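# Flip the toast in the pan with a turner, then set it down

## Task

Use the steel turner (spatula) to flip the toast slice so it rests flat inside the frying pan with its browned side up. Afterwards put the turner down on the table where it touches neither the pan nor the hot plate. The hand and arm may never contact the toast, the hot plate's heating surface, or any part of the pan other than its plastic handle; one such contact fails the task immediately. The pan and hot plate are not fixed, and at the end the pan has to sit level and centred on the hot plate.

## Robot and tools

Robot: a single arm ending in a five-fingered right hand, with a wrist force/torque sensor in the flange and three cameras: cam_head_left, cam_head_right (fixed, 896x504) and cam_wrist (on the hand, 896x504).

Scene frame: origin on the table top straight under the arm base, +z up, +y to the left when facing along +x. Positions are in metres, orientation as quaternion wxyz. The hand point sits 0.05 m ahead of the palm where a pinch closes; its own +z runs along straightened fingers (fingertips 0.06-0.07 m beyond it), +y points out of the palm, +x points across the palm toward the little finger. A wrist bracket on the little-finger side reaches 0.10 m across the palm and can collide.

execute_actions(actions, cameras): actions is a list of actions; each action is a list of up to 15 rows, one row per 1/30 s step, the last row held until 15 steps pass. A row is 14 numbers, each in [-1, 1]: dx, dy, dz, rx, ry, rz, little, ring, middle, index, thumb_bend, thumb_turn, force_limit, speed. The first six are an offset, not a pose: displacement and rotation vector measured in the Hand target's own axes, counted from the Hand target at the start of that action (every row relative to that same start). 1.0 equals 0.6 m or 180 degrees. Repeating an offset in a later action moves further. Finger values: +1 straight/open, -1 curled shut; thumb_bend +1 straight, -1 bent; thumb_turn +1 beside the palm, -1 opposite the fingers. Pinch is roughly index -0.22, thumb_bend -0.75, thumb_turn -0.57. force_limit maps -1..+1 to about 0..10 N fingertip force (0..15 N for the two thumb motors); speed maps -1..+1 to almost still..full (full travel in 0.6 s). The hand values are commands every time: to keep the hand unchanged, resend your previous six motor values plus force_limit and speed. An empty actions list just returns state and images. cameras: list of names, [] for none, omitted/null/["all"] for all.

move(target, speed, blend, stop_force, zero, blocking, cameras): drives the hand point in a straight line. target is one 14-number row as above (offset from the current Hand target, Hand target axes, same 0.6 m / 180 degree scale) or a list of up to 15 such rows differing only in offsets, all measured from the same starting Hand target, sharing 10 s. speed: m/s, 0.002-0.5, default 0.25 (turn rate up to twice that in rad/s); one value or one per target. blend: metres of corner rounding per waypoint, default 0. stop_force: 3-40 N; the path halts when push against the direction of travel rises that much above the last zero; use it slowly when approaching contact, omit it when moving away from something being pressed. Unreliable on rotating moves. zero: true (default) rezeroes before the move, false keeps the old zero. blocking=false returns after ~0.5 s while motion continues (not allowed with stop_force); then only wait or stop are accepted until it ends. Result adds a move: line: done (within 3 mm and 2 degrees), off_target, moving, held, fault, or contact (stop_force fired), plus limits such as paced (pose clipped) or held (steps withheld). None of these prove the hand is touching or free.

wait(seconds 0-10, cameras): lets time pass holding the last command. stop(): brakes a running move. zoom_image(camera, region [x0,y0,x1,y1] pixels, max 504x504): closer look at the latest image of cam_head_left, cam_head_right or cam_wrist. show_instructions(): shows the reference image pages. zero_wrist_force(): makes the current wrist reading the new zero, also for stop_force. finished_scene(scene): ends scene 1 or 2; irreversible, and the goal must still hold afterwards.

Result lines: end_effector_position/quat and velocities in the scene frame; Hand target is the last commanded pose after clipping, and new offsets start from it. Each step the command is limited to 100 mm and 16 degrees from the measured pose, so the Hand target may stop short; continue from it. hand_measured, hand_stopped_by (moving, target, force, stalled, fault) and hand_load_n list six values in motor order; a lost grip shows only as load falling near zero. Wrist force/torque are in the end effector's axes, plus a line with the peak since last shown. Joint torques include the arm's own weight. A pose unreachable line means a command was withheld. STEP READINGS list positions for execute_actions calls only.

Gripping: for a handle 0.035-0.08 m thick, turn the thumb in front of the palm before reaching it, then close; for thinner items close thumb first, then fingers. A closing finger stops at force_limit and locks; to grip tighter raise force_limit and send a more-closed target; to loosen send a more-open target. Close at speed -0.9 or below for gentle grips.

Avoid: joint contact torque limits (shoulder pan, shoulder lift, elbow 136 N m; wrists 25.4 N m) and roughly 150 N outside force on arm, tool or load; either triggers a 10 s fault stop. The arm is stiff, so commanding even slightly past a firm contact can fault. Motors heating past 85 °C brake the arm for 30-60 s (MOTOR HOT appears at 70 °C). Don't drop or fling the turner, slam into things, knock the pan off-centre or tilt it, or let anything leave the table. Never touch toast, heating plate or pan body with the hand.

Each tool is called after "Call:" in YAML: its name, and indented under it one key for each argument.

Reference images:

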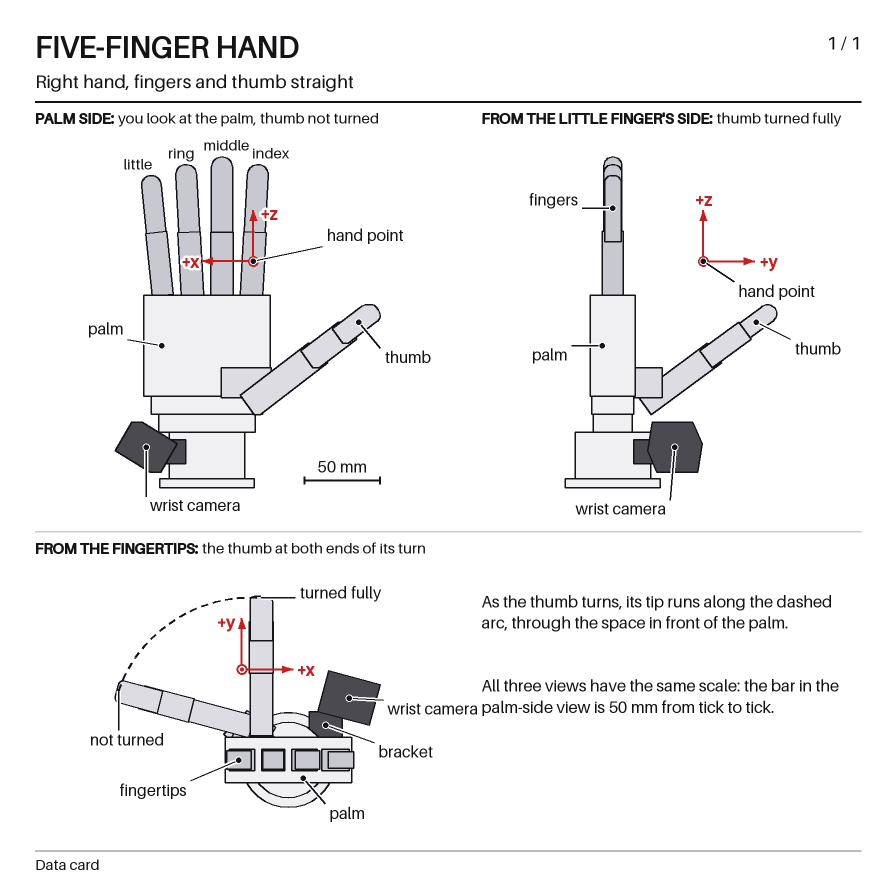

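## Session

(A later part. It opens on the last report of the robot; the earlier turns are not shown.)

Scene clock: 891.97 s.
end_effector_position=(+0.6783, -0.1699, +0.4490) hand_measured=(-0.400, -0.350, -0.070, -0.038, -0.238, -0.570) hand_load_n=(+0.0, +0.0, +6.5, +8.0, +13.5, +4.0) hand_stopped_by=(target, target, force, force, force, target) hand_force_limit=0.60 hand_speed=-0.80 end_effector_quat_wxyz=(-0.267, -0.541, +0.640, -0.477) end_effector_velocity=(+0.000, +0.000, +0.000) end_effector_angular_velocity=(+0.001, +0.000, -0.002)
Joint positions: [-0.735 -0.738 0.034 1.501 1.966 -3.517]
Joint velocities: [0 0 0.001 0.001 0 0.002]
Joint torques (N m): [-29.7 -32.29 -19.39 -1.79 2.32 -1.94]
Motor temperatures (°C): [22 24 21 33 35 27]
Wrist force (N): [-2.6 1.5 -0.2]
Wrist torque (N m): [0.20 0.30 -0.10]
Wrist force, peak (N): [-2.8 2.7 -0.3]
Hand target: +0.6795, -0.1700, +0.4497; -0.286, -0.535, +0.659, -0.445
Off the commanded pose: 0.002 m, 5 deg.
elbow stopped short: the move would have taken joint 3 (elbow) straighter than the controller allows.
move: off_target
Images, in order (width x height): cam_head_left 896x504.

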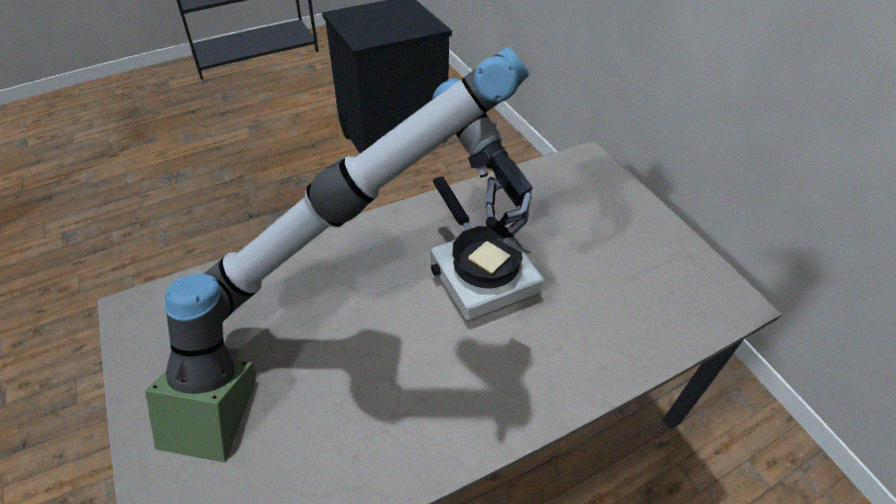

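Call:
move:
  target: [-0.311,0.0195,-0.16,0,0,0,-0.4,-0.35,-0.35,-0.5,-0.95,-0.57,0.6,-0.8]
  speed: 0.1
  cameras: ["cam_head_left","cam_head_right"]

Call:
zoom_image:
  camera: "cam_head_left"
  region: [440, 210, 540, 290]

Call:
zoom_image:
  camera: "cam_head_right"
  region: [450, 210, 550, 290]

Scene clock: 898.80 s.
end_effector_position=(+0.7069, -0.0004, +0.3293) hand_measured=(-0.400, -0.350, -0.070, -0.038, -0.238, -0.570) hand_load_n=(+0.0, -0.5, +6.5, +8.0, +13.5, +4.0) hand_stopped_by=(target, target, force, force, force, target) hand_force_limit=0.60 hand_speed=-0.80 end_effector_quat_wxyz=(-0.269, -0.540, +0.651, -0.461) end_effector_velocity=(+0.000, +0.000, +0.000) end_effector_angular_velocity=(+0.000, +0.000, +0.000)
Joint positions: [-0.372 -0.671 0.034 1.634 2.182 -3.172]
Joint velocities: [0 0 0.001 0 0 0]
Joint torques (N m): [-16.43 -63.23 -21.95 -0.37 0.82 -2.05]
Motor temperatures (°C): [22 24 21 33 35 27]
Wrist force (N): [-2.6 1.7 0.3]
Wrist torque (N m): [0.16 0.32 -0.05]
Wrist force, peak (N): [-3.6 1.9 -0.4]
Hand target: +0.7083, +0.0000, +0.3299; -0.286, -0.535, +0.659, -0.445
Off the commanded pose: 0.001 m, 3 deg.
elbow stopped short: the move would have taken joint 3 (elbow) straighter than the controller allows.
move: off_target
Images, in order (width x height): cam_head_left 896x504, cam_head_right 896x504.

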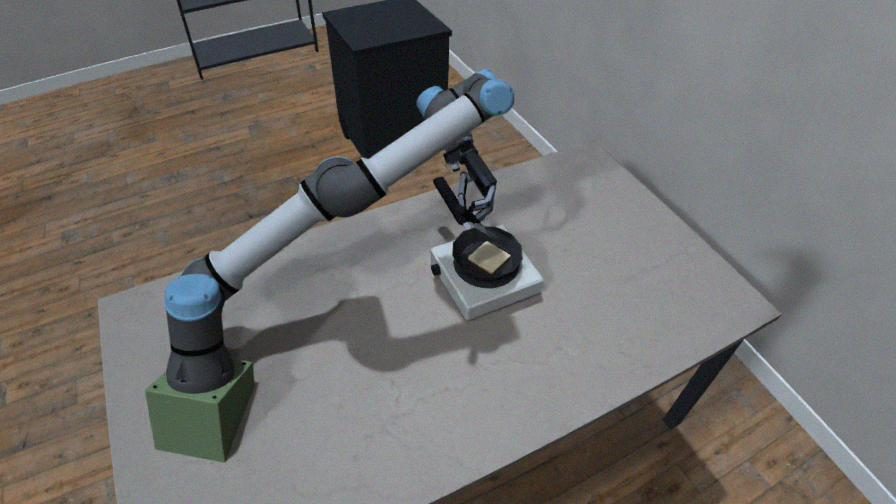

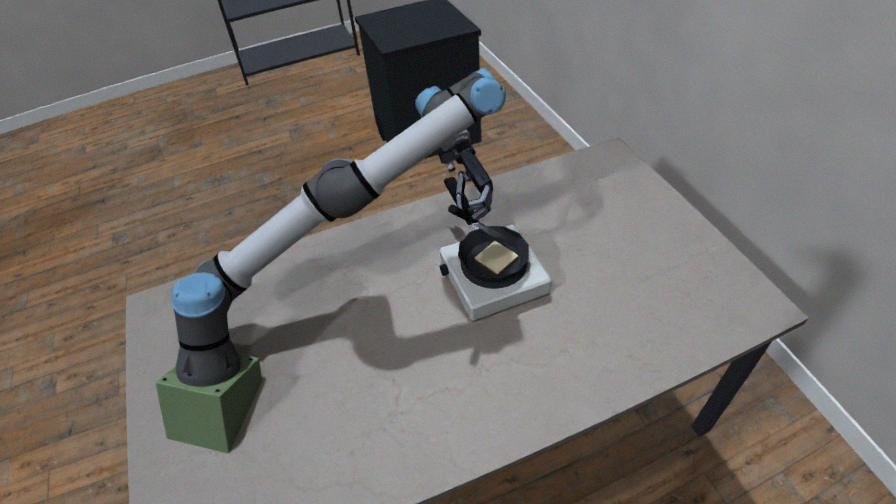

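Scaled by 5.040.

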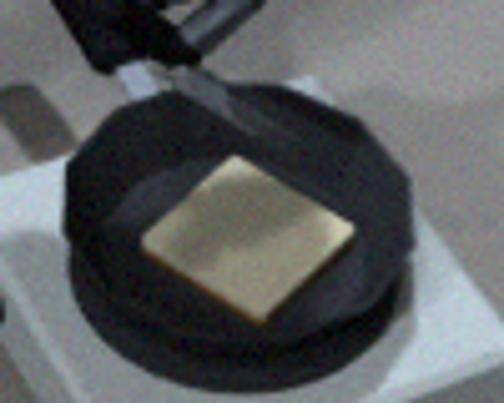

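Scaled by 5.040.

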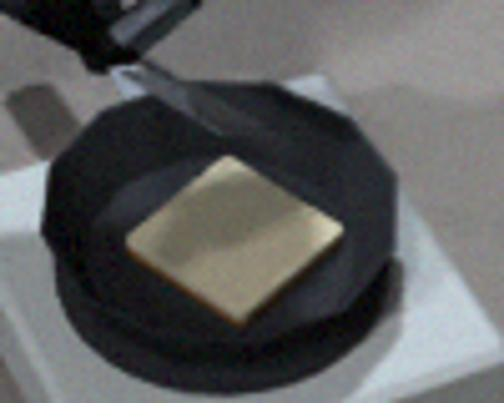

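Call:
zoom_image:
  camera: "cam_head_left"
  region: [465, 215, 525, 260]

Call:
zoom_image:
  camera: "cam_head_right"
  region: [470, 215, 530, 260]

Scaled by 8.400.

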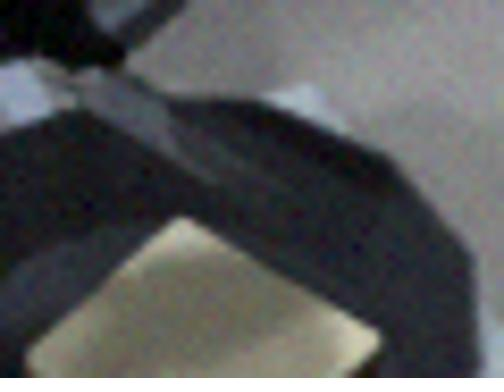

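Scaled by 8.400.

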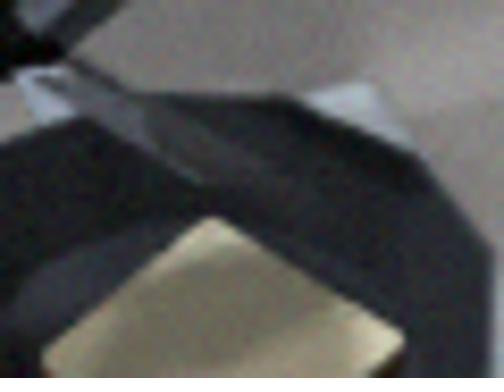

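Call:
move:
  target: [-0.0597,0.006,0.0247,0,0,0,-0.4,-0.35,-0.35,-0.5,-0.95,-0.57,0.6,-0.8]
  speed: 0.04
  stop_force: 3
  cameras: ["cam_head_left","cam_head_right"]

Call:
zoom_image:
  camera: "cam_head_left"
  region: [455, 215, 535, 275]

Call:
zoom_image:
  camera: "cam_head_right"
  region: [460, 215, 540, 275]

Scene clock: 909.77 s.
end_effector_position=(+0.7146, +0.0027, +0.2915) hand_measured=(-0.400, -0.350, -0.070, -0.038, -0.238, -0.570) hand_load_n=(+0.0, -0.5, +6.5, +8.0, +13.5, +4.0) hand_stopped_by=(target, target, force, force, force, target) hand_force_limit=0.60 hand_speed=-0.80 end_effector_quat_wxyz=(-0.273, -0.539, +0.653, -0.456) end_effector_velocity=(+0.000, +0.000, +0.000) end_effector_angular_velocity=(+0.001, +0.000, +0.001)
Joint positions: [-0.337 -0.622 0.034 1.624 2.2 -3.127]
Joint velocities: [0.001 0 0 -0.001 -0.001 0]
Joint torques (N m): [-27.86 -65.08 -18.14 4.05 0.71 -2.33]
Motor temperatures (°C): [22 24 21 33 35 27]
Wrist force (N): [-2.8 1.8 0.3]
Wrist torque (N m): [0.22 0.30 -0.09]
Wrist force, peak (N): [-3.1 2.0 0.3]
Hand target: +0.7158, +0.0030, +0.2918; -0.286, -0.535, +0.659, -0.445
Off the commanded pose: 0.001 m, 2 deg.
elbow stopped short: the move would have taken joint 3 (elbow) straighter than the controller allows.
move: done
Images, in order (width x height): cam_head_left 896x504, cam_head_right 896x504.

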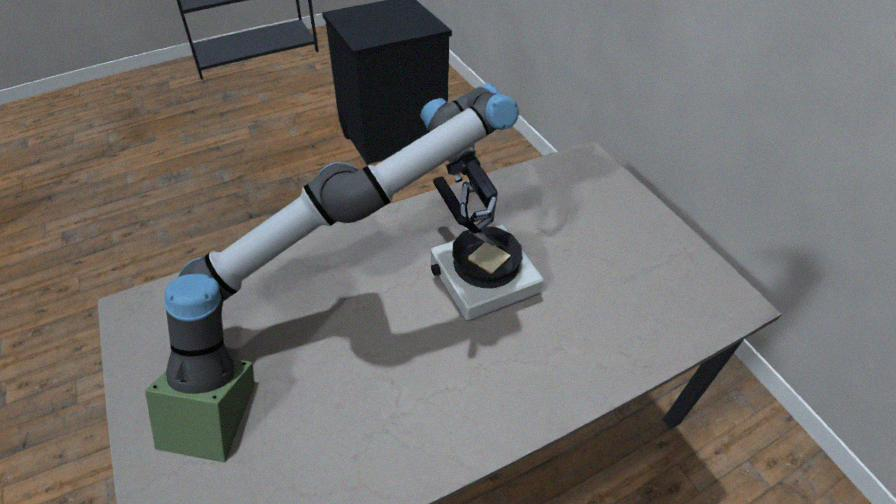

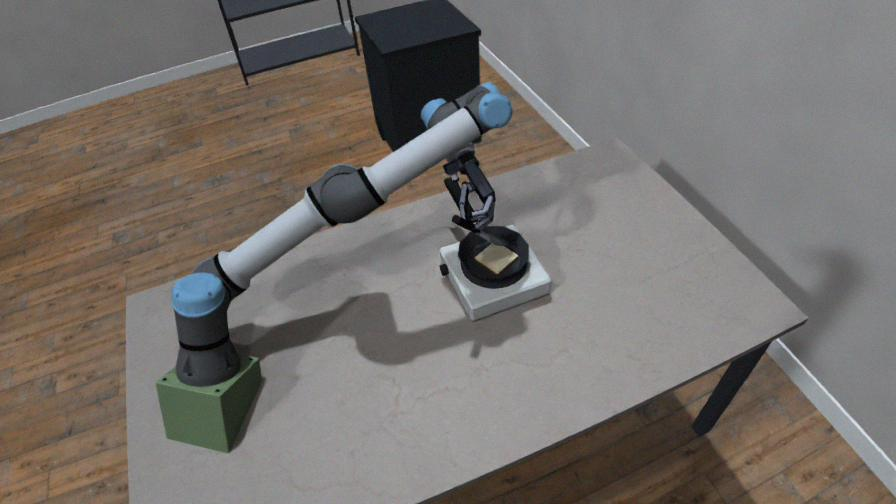

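Scaled by 6.300.

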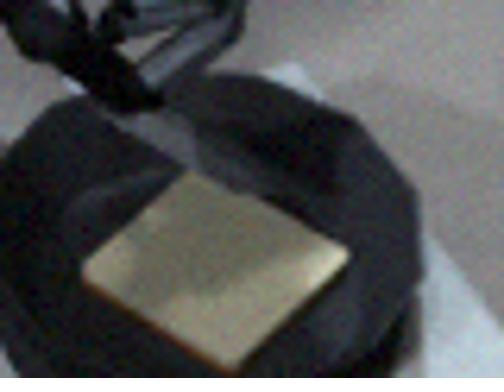

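Scaled by 6.300.

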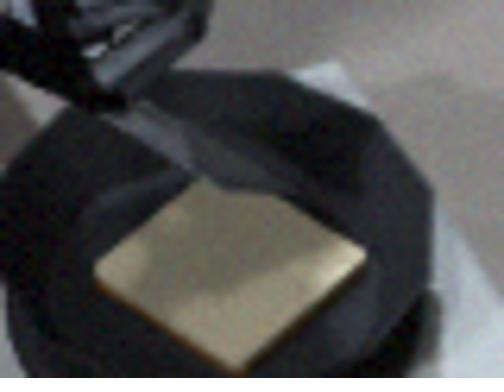

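Call:
move:
  target: [0.0232,-0.0397,0.0327,0,0,0,-0.4,-0.35,-0.35,-0.5,-0.95,-0.57,0.6,-0.8]
  speed: 0.05
  cameras: ["cam_head_left","cam_head_right"]

Call:
zoom_image:
  camera: "cam_head_left"
  region: [455, 215, 535, 275]

Call:
zoom_image:
  camera: "cam_head_right"
  region: [460, 215, 540, 275]

Scene clock: 926.50 s.
end_effector_position=(+0.7355, -0.0218, +0.3014) hand_measured=(-0.400, -0.350, -0.070, -0.038, -0.238, -0.570) hand_load_n=(+0.0, -0.5, +6.5, +8.0, +13.5, +4.0) hand_stopped_by=(target, target, force, force, force, target) hand_force_limit=0.60 hand_speed=-0.80 end_effector_quat_wxyz=(-0.248, -0.547, +0.640, -0.479) end_effector_velocity=(+0.000, +0.000, +0.000) end_effector_angular_velocity=(+0.000, -0.001, -0.002)
Joint positions: [-0.376 -0.634 0.034 1.523 2.169 -3.208]
Joint velocities: [0 0 -0.001 0.002 0.001 0.002]
Joint torques (N m): [-13.89 -48.61 -13.24 4.01 3.54 2.15]
Motor temperatures (°C): [22 24 21 33 35 27]
Wrist force (N): [-2.7 1.9 0.2]
Wrist torque (N m): [0.19 0.31 -0.06]
Wrist force, peak (N): [-3.1 2.2 -0.1]
Hand target: +0.7369, -0.0215, +0.3017; -0.286, -0.535, +0.659, -0.445
Off the commanded pose: 0.001 m, 6 deg.
elbow stopped short: the move would have taken joint 3 (elbow) straighter than the controller allows.
move: off_target
Images, in order (width x height): cam_head_left 896x504, cam_head_right 896x504.

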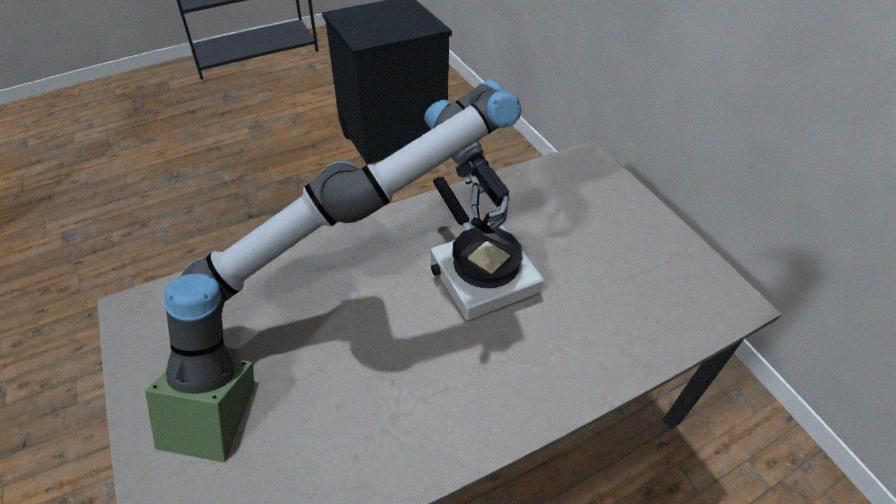

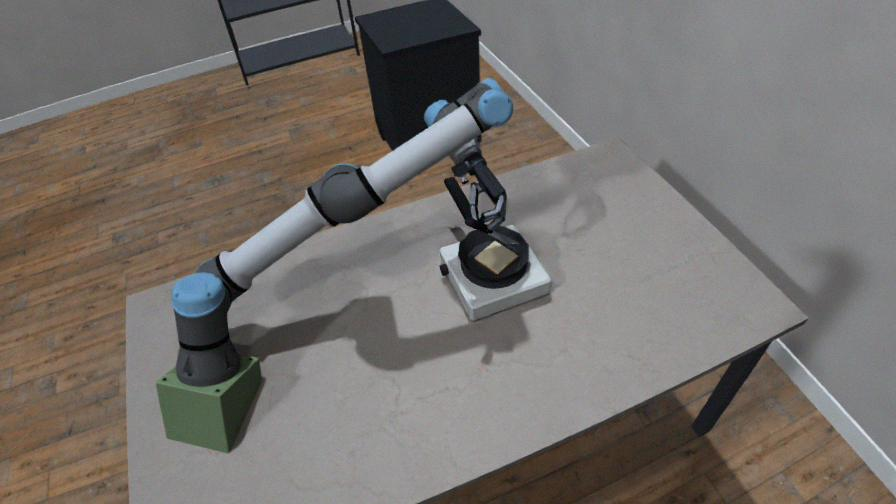

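Scaled by 6.300.

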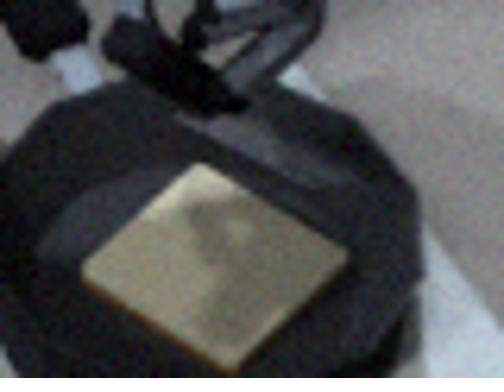

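Scaled by 6.300.

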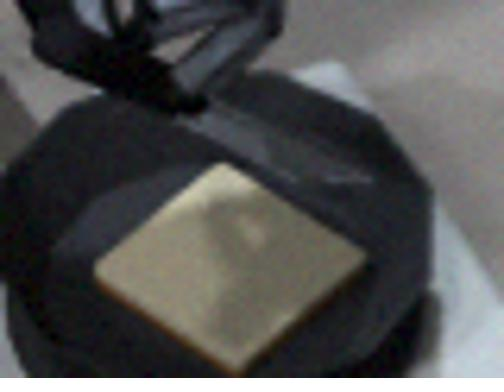

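Call:
move:
  target:
    - [0.02,0.01,0.0323,0,0,0,-0.4,-0.35,-0.35,-0.5,-0.95,-0.57,0.6,-0.8]
    - [0.003,0.0156,0.0411,0,0,0,-0.4,-0.35,-0.35,-0.5,-0.95,-0.57,0.6,-0.8]
  speed: 0.04
  cameras: ["cam_head_left","cam_head_right"]

Call:
zoom_image:
  camera: "cam_head_left"
  region: [455, 215, 535, 275]

Call:
zoom_image:
  camera: "cam_head_right"
  region: [460, 215, 540, 275]

Scene clock: 935.37 s.
end_effector_position=(+0.7286, -0.0442, +0.2892) hand_measured=(-0.400, -0.350, -0.070, -0.038, -0.238, -0.570) hand_load_n=(+0.0, -0.5, +6.5, +8.0, +13.5, +4.5) hand_stopped_by=(target, target, force, force, force, target) hand_force_limit=0.60 hand_speed=-0.80 end_effector_quat_wxyz=(-0.267, -0.541, +0.650, -0.463) end_effector_velocity=(+0.000, +0.001, +0.002) end_effector_angular_velocity=(+0.001, -0.003, +0.003)
Joint positions: [-0.401 -0.603 0.034 1.542 2.164 -3.205]
Joint velocities: [-0.001 -0.004 -0.001 0 -0.002 -0.001]
Joint torques (N m): [-30.86 -66.62 -10.33 2.59 0.33 -2.14]
Motor temperatures (°C): [22 24 21 33 35 27]
Wrist force (N): [-2.4 1.9 0.1]
Wrist torque (N m): [0.21 0.27 -0.07]
Wrist force, peak (N): [-3.2 1.8 0.4]
Hand target: +0.7299, -0.0440, +0.2897; -0.286, -0.535, +0.659, -0.445
Off the commanded pose: 0.001 m, 3 deg.
elbow stopped short: the move would have taken joint 3 (elbow) straighter than the controller allows.
move: off_target
Images, in order (width x height): cam_head_left 896x504, cam_head_right 896x504.

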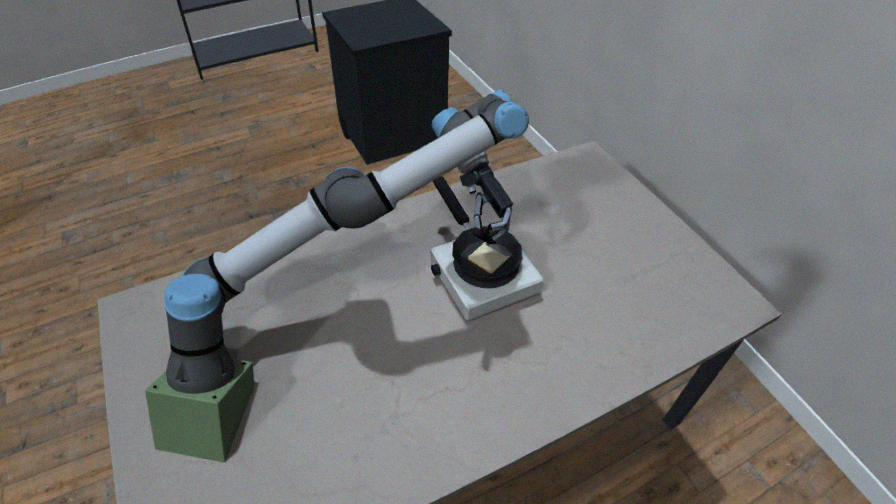

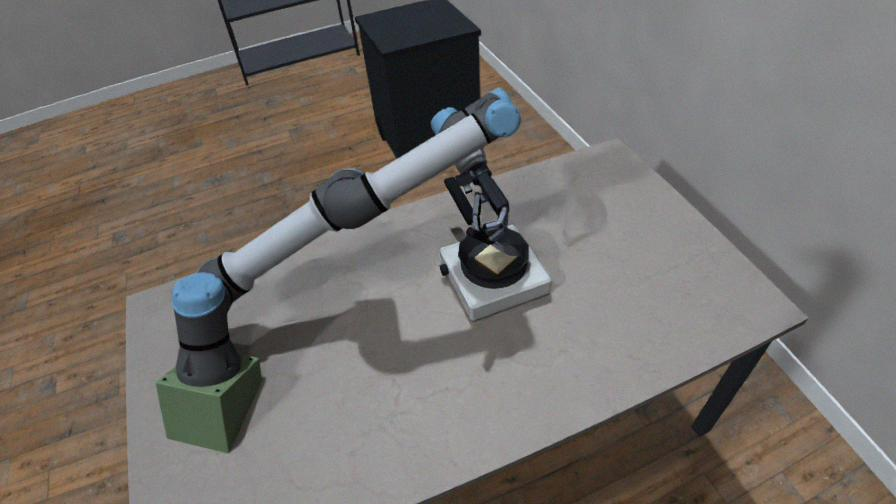

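Scaled by 6.300.

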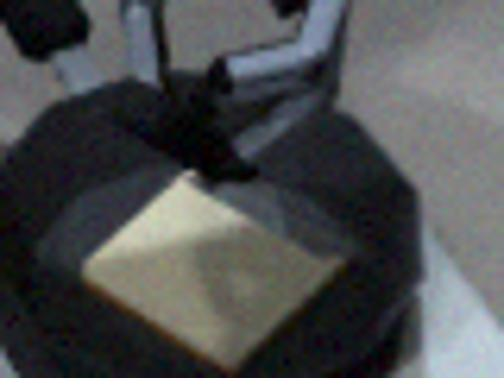

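Scaled by 6.300.

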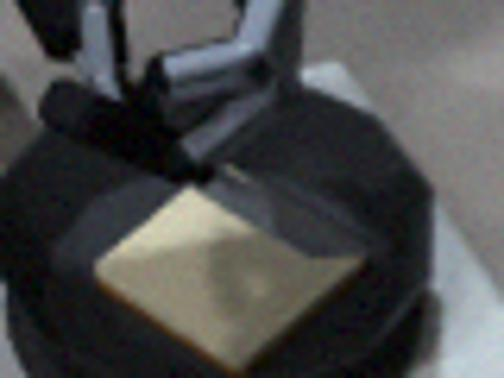

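Call:
move:
  target: [0.0,-0.0235,-0.0067,0,0,0,-0.4,-0.35,-0.35,-0.5,-0.95,-0.57,0.6,-0.8]
  speed: 0.04
  cameras: ["cam_head_left","cam_head_right"]

Call:
zoom_image:
  camera: "cam_head_left"
  region: [455, 215, 535, 275]

Call:
zoom_image:
  camera: "cam_head_right"
  region: [460, 215, 540, 275]

Scene clock: 941.93 s.
end_effector_position=(+0.7418, -0.0411, +0.2952) hand_measured=(-0.400, -0.350, -0.070, -0.038, -0.238, -0.570) hand_load_n=(-0.5, -0.5, +6.5, +8.0, +13.5, +4.0) hand_stopped_by=(target, target, force, force, force, target) hand_force_limit=0.60 hand_speed=-0.80 end_effector_quat_wxyz=(-0.247, -0.547, +0.639, -0.481) end_effector_velocity=(-0.001, +0.001, +0.000) end_effector_angular_velocity=(+0.001, +0.005, -0.002)
Joint positions: [-0.398 -0.618 0.034 1.491 2.156 -3.231]
Joint velocities: [0 0 0 0.006 0 -0.001]
Joint torques (N m): [-17.36 -48.03 -22 4.05 2.71 0.97]
Motor temperatures (°C): [22 24 21 33 35 27]
Wrist force (N): [-2.6 1.9 -0.2]
Wrist torque (N m): [0.22 0.30 -0.09]
Wrist force, peak (N): [-2.7 1.9 0.2]
Hand target: +0.7430, -0.0409, +0.2955; -0.286, -0.535, +0.659, -0.445
Off the commanded pose: 0.001 m, 7 deg.
elbow stopped short: the move would have taken joint 3 (elbow) straighter than the controller allows.
move: off_target
Images, in order (width x height): cam_head_left 896x504, cam_head_right 896x504.

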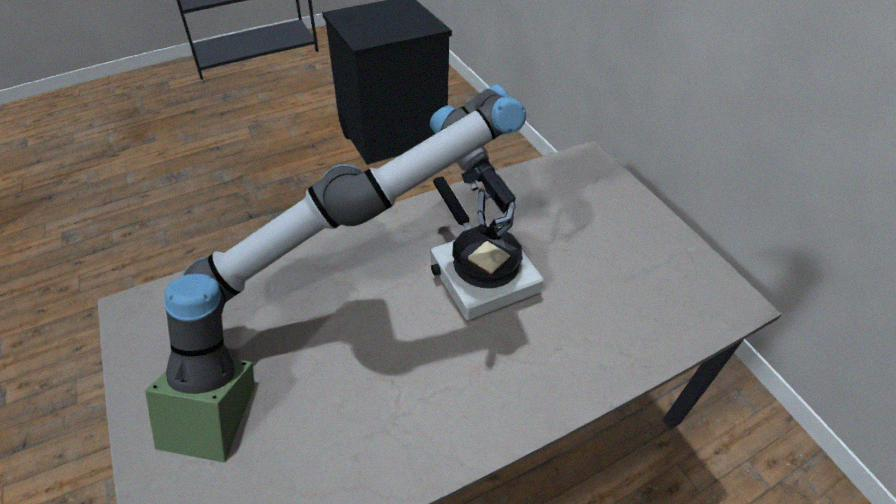

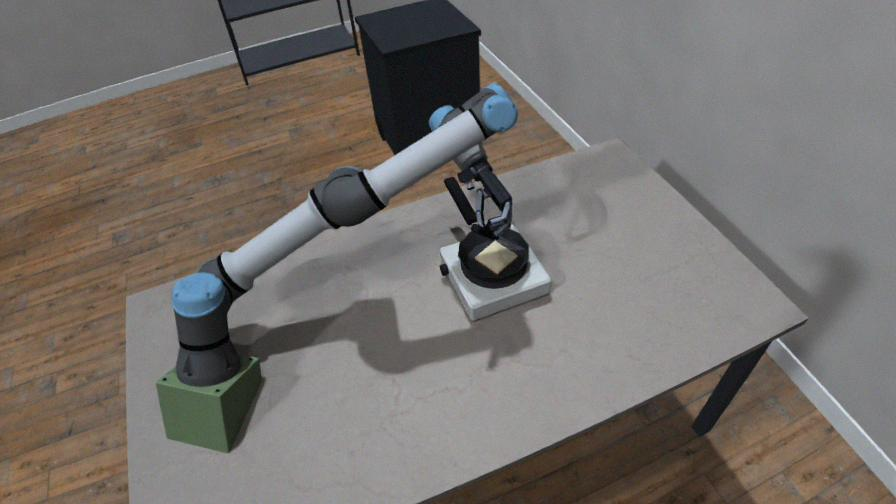

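Scaled by 6.300.

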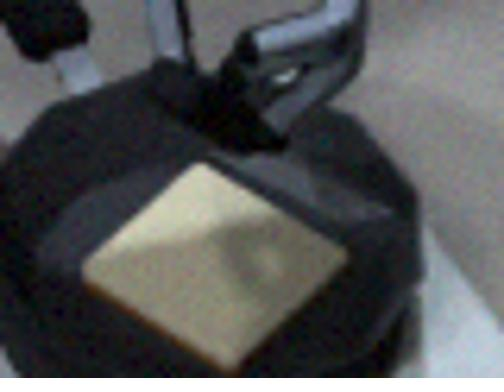

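Scaled by 6.300.

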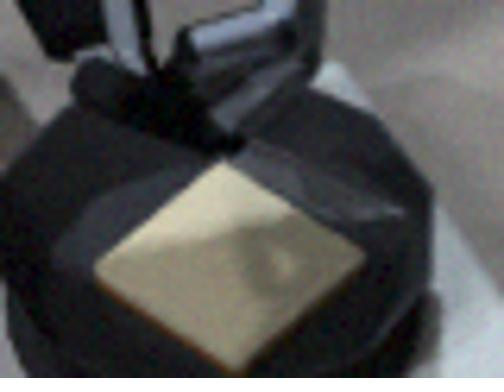

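Call:
move:
  target: [-0.036,0.005,0.018,0,0,0,-0.4,-0.35,-0.35,-0.5,-0.95,-0.57,0.6,-0.8]
  speed: 0.03
  stop_force: 3
  cameras: ["cam_head_left","cam_head_right"]

Call:
zoom_image:
  camera: "cam_head_left"
  region: [455, 215, 535, 275]

Call:
zoom_image:
  camera: "cam_head_right"
  region: [460, 215, 540, 275]

Scene clock: 950.47 s.
end_effector_position=(+0.7456, -0.0409, +0.2711) hand_measured=(-0.400, -0.350, -0.070, -0.038, -0.238, -0.570) hand_load_n=(+0.0, +0.5, +12.0, +4.5, +16.0, -3.0) hand_stopped_by=(target, target, force, force, force, target) hand_force_limit=0.60 hand_speed=-0.80 end_effector_quat_wxyz=(-0.250, -0.547, +0.642, -0.477) end_effector_velocity=(+0.000, +0.000, +0.000) end_effector_angular_velocity=(+0.000, +0.000, -0.001)
Joint positions: [-0.38 -0.588 0.034 1.483 2.166 -3.208]
Joint velocities: [0 0 0.001 0 0 0]
Joint torques (N m): [-28.72 -64.46 -22.95 2.69 0.52 -1.6]
Motor temperatures (°C): [22 24 21 33 35 27]
Wrist force (N): [-0.8 2.8 -1.0]
Wrist torque (N m): [0.21 0.09 -0.18]
Wrist force, peak (N): [-2.8 2.0 0.4]
Hand target: +0.7470, -0.0407, +0.2715; -0.286, -0.535, +0.659, -0.445
Off the commanded pose: 0.001 m, 6 deg.
elbow stopped short: the move would have taken joint 3 (elbow) straighter than the controller allows.
move: off_target
Images, in order (width x height): cam_head_left 896x504, cam_head_right 896x504.

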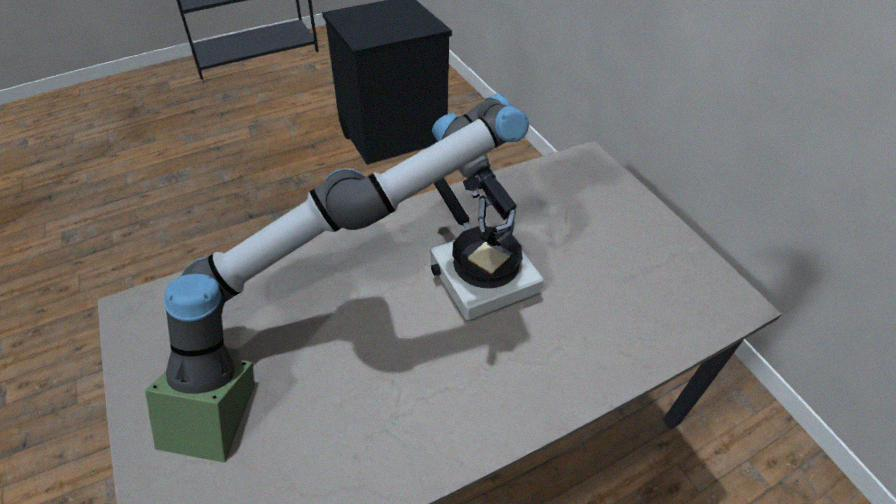

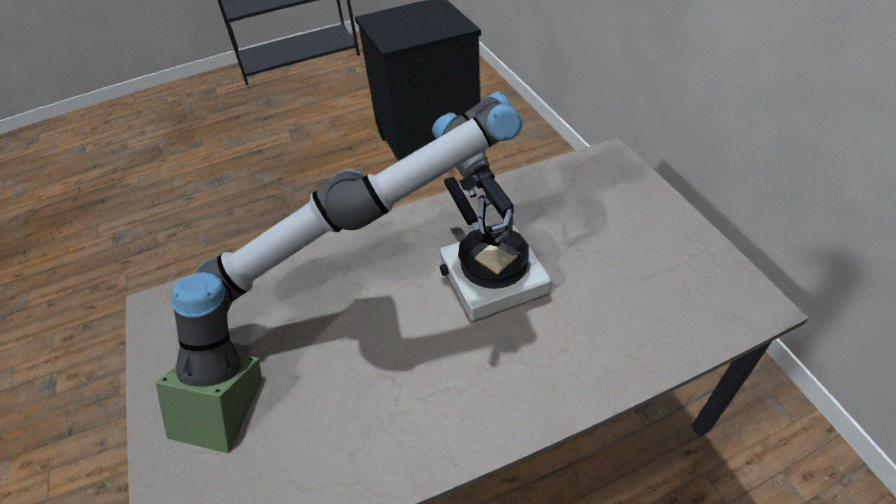

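Scaled by 6.300.

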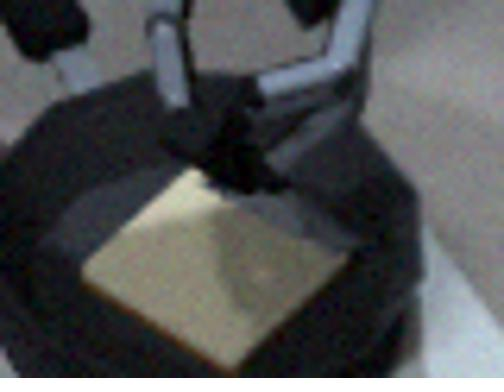

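Scaled by 6.300.

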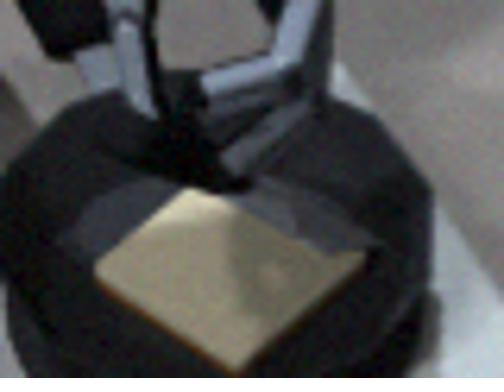

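Call:
move:
  target: [0.0265,0.0598,0.0132,0.0326,-0.0045,0.0052,-0.4,-0.35,-0.35,-0.5,-0.95,-0.57,0.6,-0.8]
  speed: 0.02
  cameras: ["cam_head_left","cam_head_right"]

Call:
zoom_image:
  camera: "cam_head_left"
  region: [455, 215, 535, 275]

Call:
zoom_image:
  camera: "cam_head_right"
  region: [460, 215, 540, 275]

Scene clock: 959.23 s.
end_effector_position=(+0.7093, -0.0538, +0.2716) hand_measured=(-0.400, -0.350, -0.070, -0.038, -0.238, -0.570) hand_load_n=(+0.0, -1.5, +8.0, +7.5, +13.5, +3.5) hand_stopped_by=(target, target, force, force, force, target) hand_force_limit=0.60 hand_speed=-0.80 end_effector_quat_wxyz=(-0.250, -0.546, +0.642, -0.477) end_effector_velocity=(-0.001, +0.000, +0.000) end_effector_angular_velocity=(+0.000, +0.005, -0.003)
Joint positions: [-0.411 -0.873 0.606 1.18 2.147 -3.236]
Joint velocities: [0 0.001 -0.001 0.004 0 0]
Joint torques (N m): [-13.47 -37.88 -25.57 3.65 2.03 -0.3]
Motor temperatures (°C): [22 24 21 33 35 27]
Wrist force (N): [-2.9 1.7 -0.3]
Wrist torque (N m): [0.19 0.35 -0.09]
Wrist force, peak (N): [-2.5 2.4 -0.6]
Hand target: +0.7093, -0.0538, +0.2715; -0.250, -0.546, +0.642, -0.476
Off the commanded pose: 0.000 m, 0 deg.
move: done
Images, in order (width x height): cam_head_left 896x504, cam_head_right 896x504.

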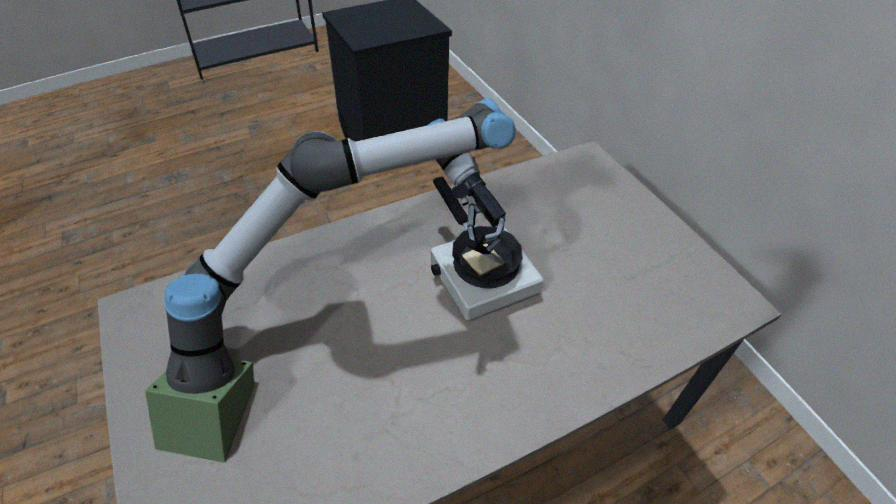

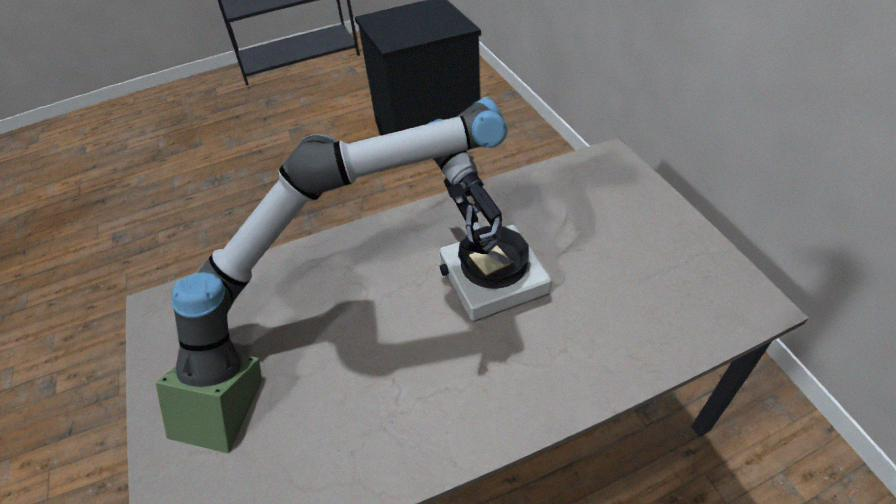

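Scaled by 6.300.

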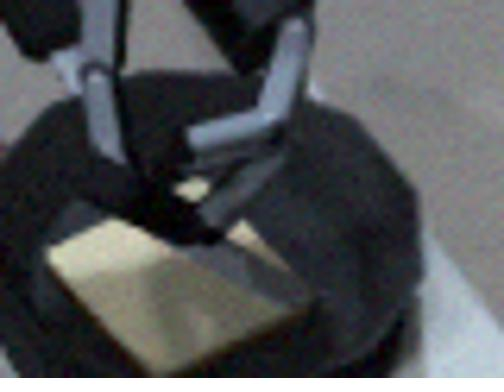

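Scaled by 6.300.

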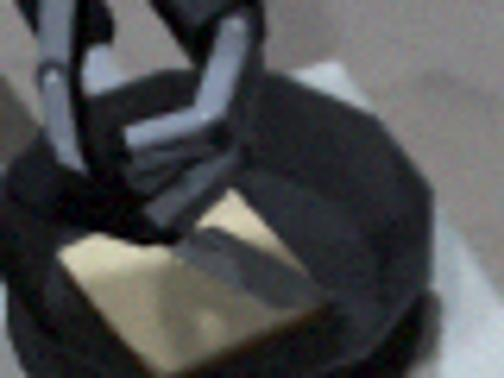

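Call:
move:
  target: [0.042,-0.017,-0.021,0,0,0,-0.4,-0.35,-0.35,-0.5,-0.95,-0.57,0.6,-0.8]
  speed: 0.05
  cameras: ["cam_head_left","cam_head_right"]

Call:
zoom_image:
  camera: "cam_head_left"
  region: [455, 215, 535, 275]

Call:
zoom_image:
  camera: "cam_head_right"
  region: [460, 215, 540, 275]

Scene clock: 964.90 s.
end_effector_position=(+0.7092, -0.0538, +0.3014) hand_measured=(-0.400, -0.350, -0.070, -0.038, -0.238, -0.570) hand_load_n=(+0.0, -1.5, +8.0, +8.0, +13.5, +3.5) hand_stopped_by=(target, target, force, force, force, target) hand_force_limit=0.60 hand_speed=-0.80 end_effector_quat_wxyz=(-0.250, -0.546, +0.642, -0.476) end_effector_velocity=(+0.000, -0.001, -0.002) end_effector_angular_velocity=(+0.000, -0.003, -0.002)
Joint positions: [-0.434 -0.872 0.531 1.243 2.132 -3.258]
Joint velocities: [0 0 0.005 -0.005 0.001 0.004]
Joint torques (N m): [-11.68 -39.76 -6.47 -1.43 3.41 2.23]
Motor temperatures (°C): [22 24 21 33 35 27]
Wrist force (N): [-2.4 2.1 0.2]
Wrist torque (N m): [0.27 0.25 -0.06]
Wrist force, peak (N): [-3.4 1.9 0.2]
Hand target: +0.7093, -0.0538, +0.3014; -0.250, -0.546, +0.642, -0.476
Off the commanded pose: 0.000 m, 0 deg.
move: done
Images, in order (width x height): cam_head_left 896x504, cam_head_right 896x504.

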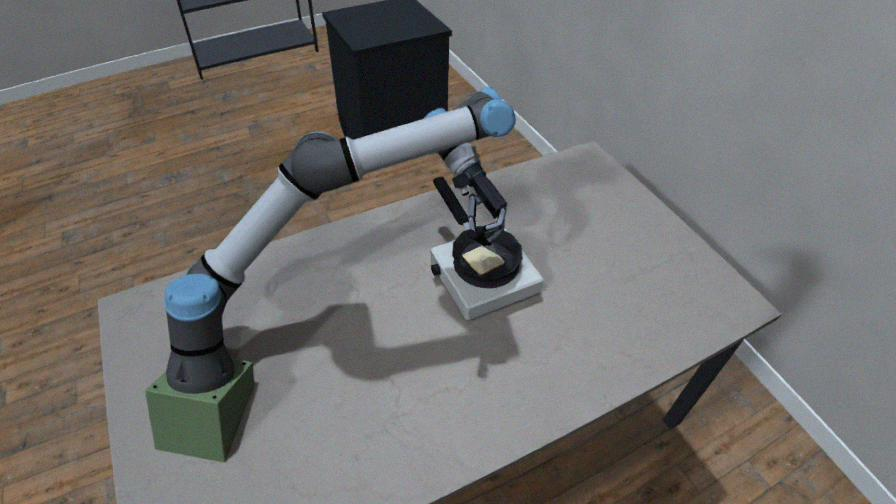

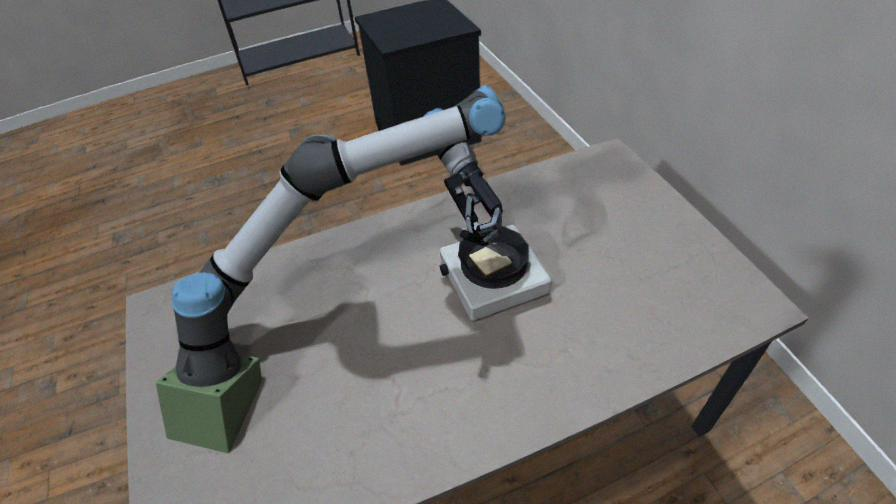

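Scaled by 6.300.

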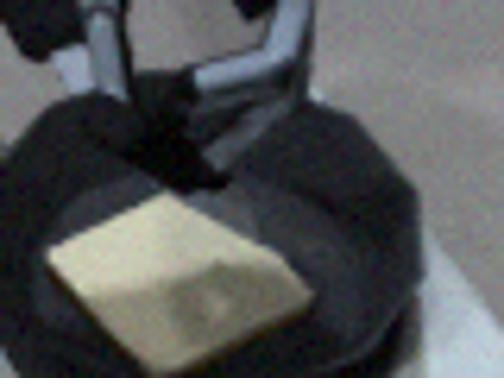

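Scaled by 6.300.

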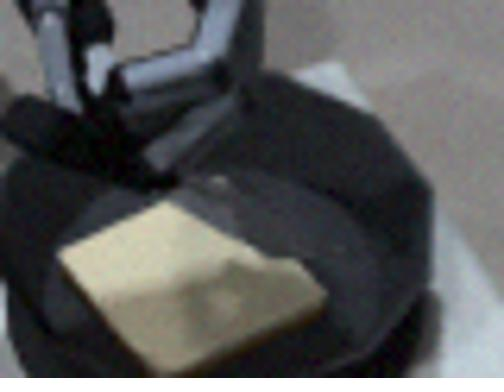

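Call:
move:
  target: [0.0023,0.0025,-0.0767,-0.1063,0.0298,0.0582,-0.4,-0.35,-0.35,-0.5,-0.95,-0.57,0.6,-0.8]
  speed: 0.1
  cameras: ["cam_head_left","cam_head_right"]

Call:
zoom_image:
  camera: "cam_head_left"
  region: [455, 215, 535, 275]

Call:
zoom_image:
  camera: "cam_head_right"
  region: [460, 215, 540, 275]

Scene clock: 981.80 s.
end_effector_position=(+0.6964, -0.0139, +0.3209) hand_measured=(-0.400, -0.350, -0.070, -0.038, -0.238, -0.570) hand_load_n=(+0.0, -1.5, +8.0, +7.5, +13.5, +3.5) hand_stopped_by=(target, target, force, force, force, target) hand_force_limit=0.60 hand_speed=-0.80 end_effector_quat_wxyz=(-0.254, -0.438, +0.726, -0.465) end_effector_velocity=(+0.000, +0.000, +0.001) end_effector_angular_velocity=(-0.001, +0.002, +0.003)
Joint positions: [-0.403 -0.646 0.034 1.72 2.194 -2.898]
Joint velocities: [-0.001 -0.001 -0.001 -0.001 0 -0.005]
Joint torques (N m): [-28.71 -48.13 -14.37 -0.33 0.75 -2.55]
Motor temperatures (°C): [22 24 21 33 35 27]
Wrist force (N): [-2.3 2.4 0.3]
Wrist torque (N m): [0.26 0.30 -0.07]
Wrist force, peak (N): [-2.7 2.5 0.4]
Hand target: +0.6981, -0.0138, +0.3214; -0.322, -0.414, +0.747, -0.409
Off the commanded pose: 0.002 m, 11 deg.
elbow stopped short: the move would have taken joint 3 (elbow) straighter than the controller allows.
move: off_target
Images, in order (width x height): cam_head_left 896x504, cam_head_right 896x504.

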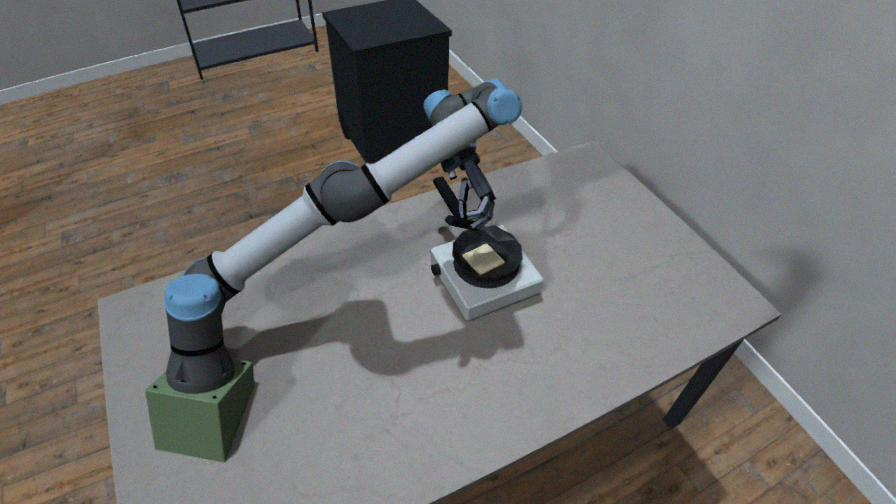

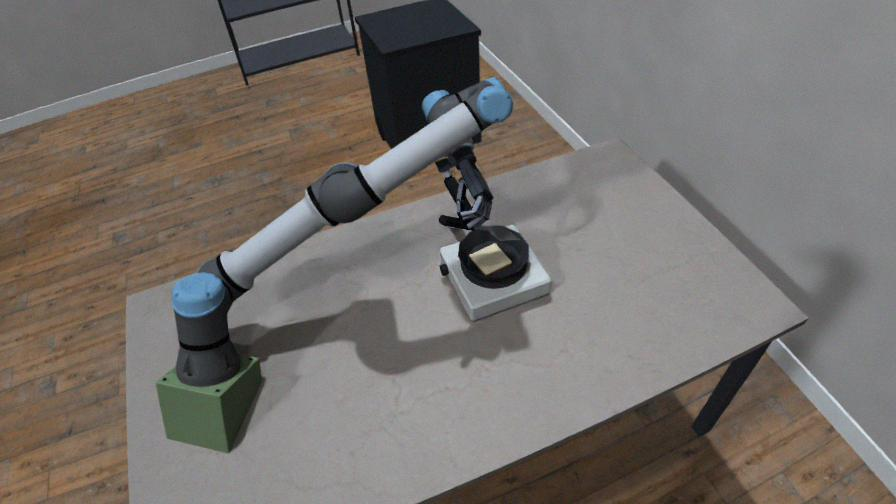

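Scaled by 6.300.

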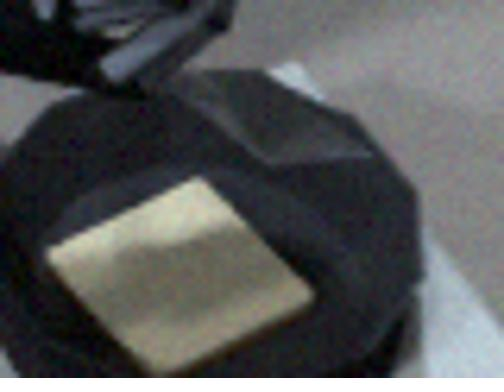

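Scaled by 6.300.

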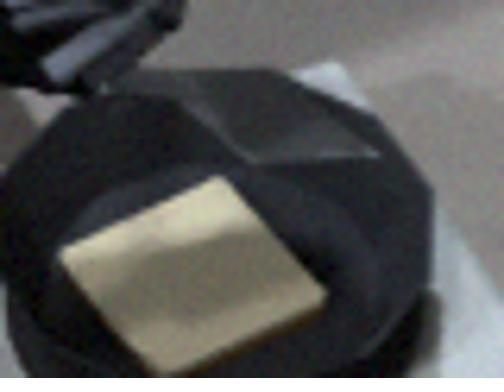

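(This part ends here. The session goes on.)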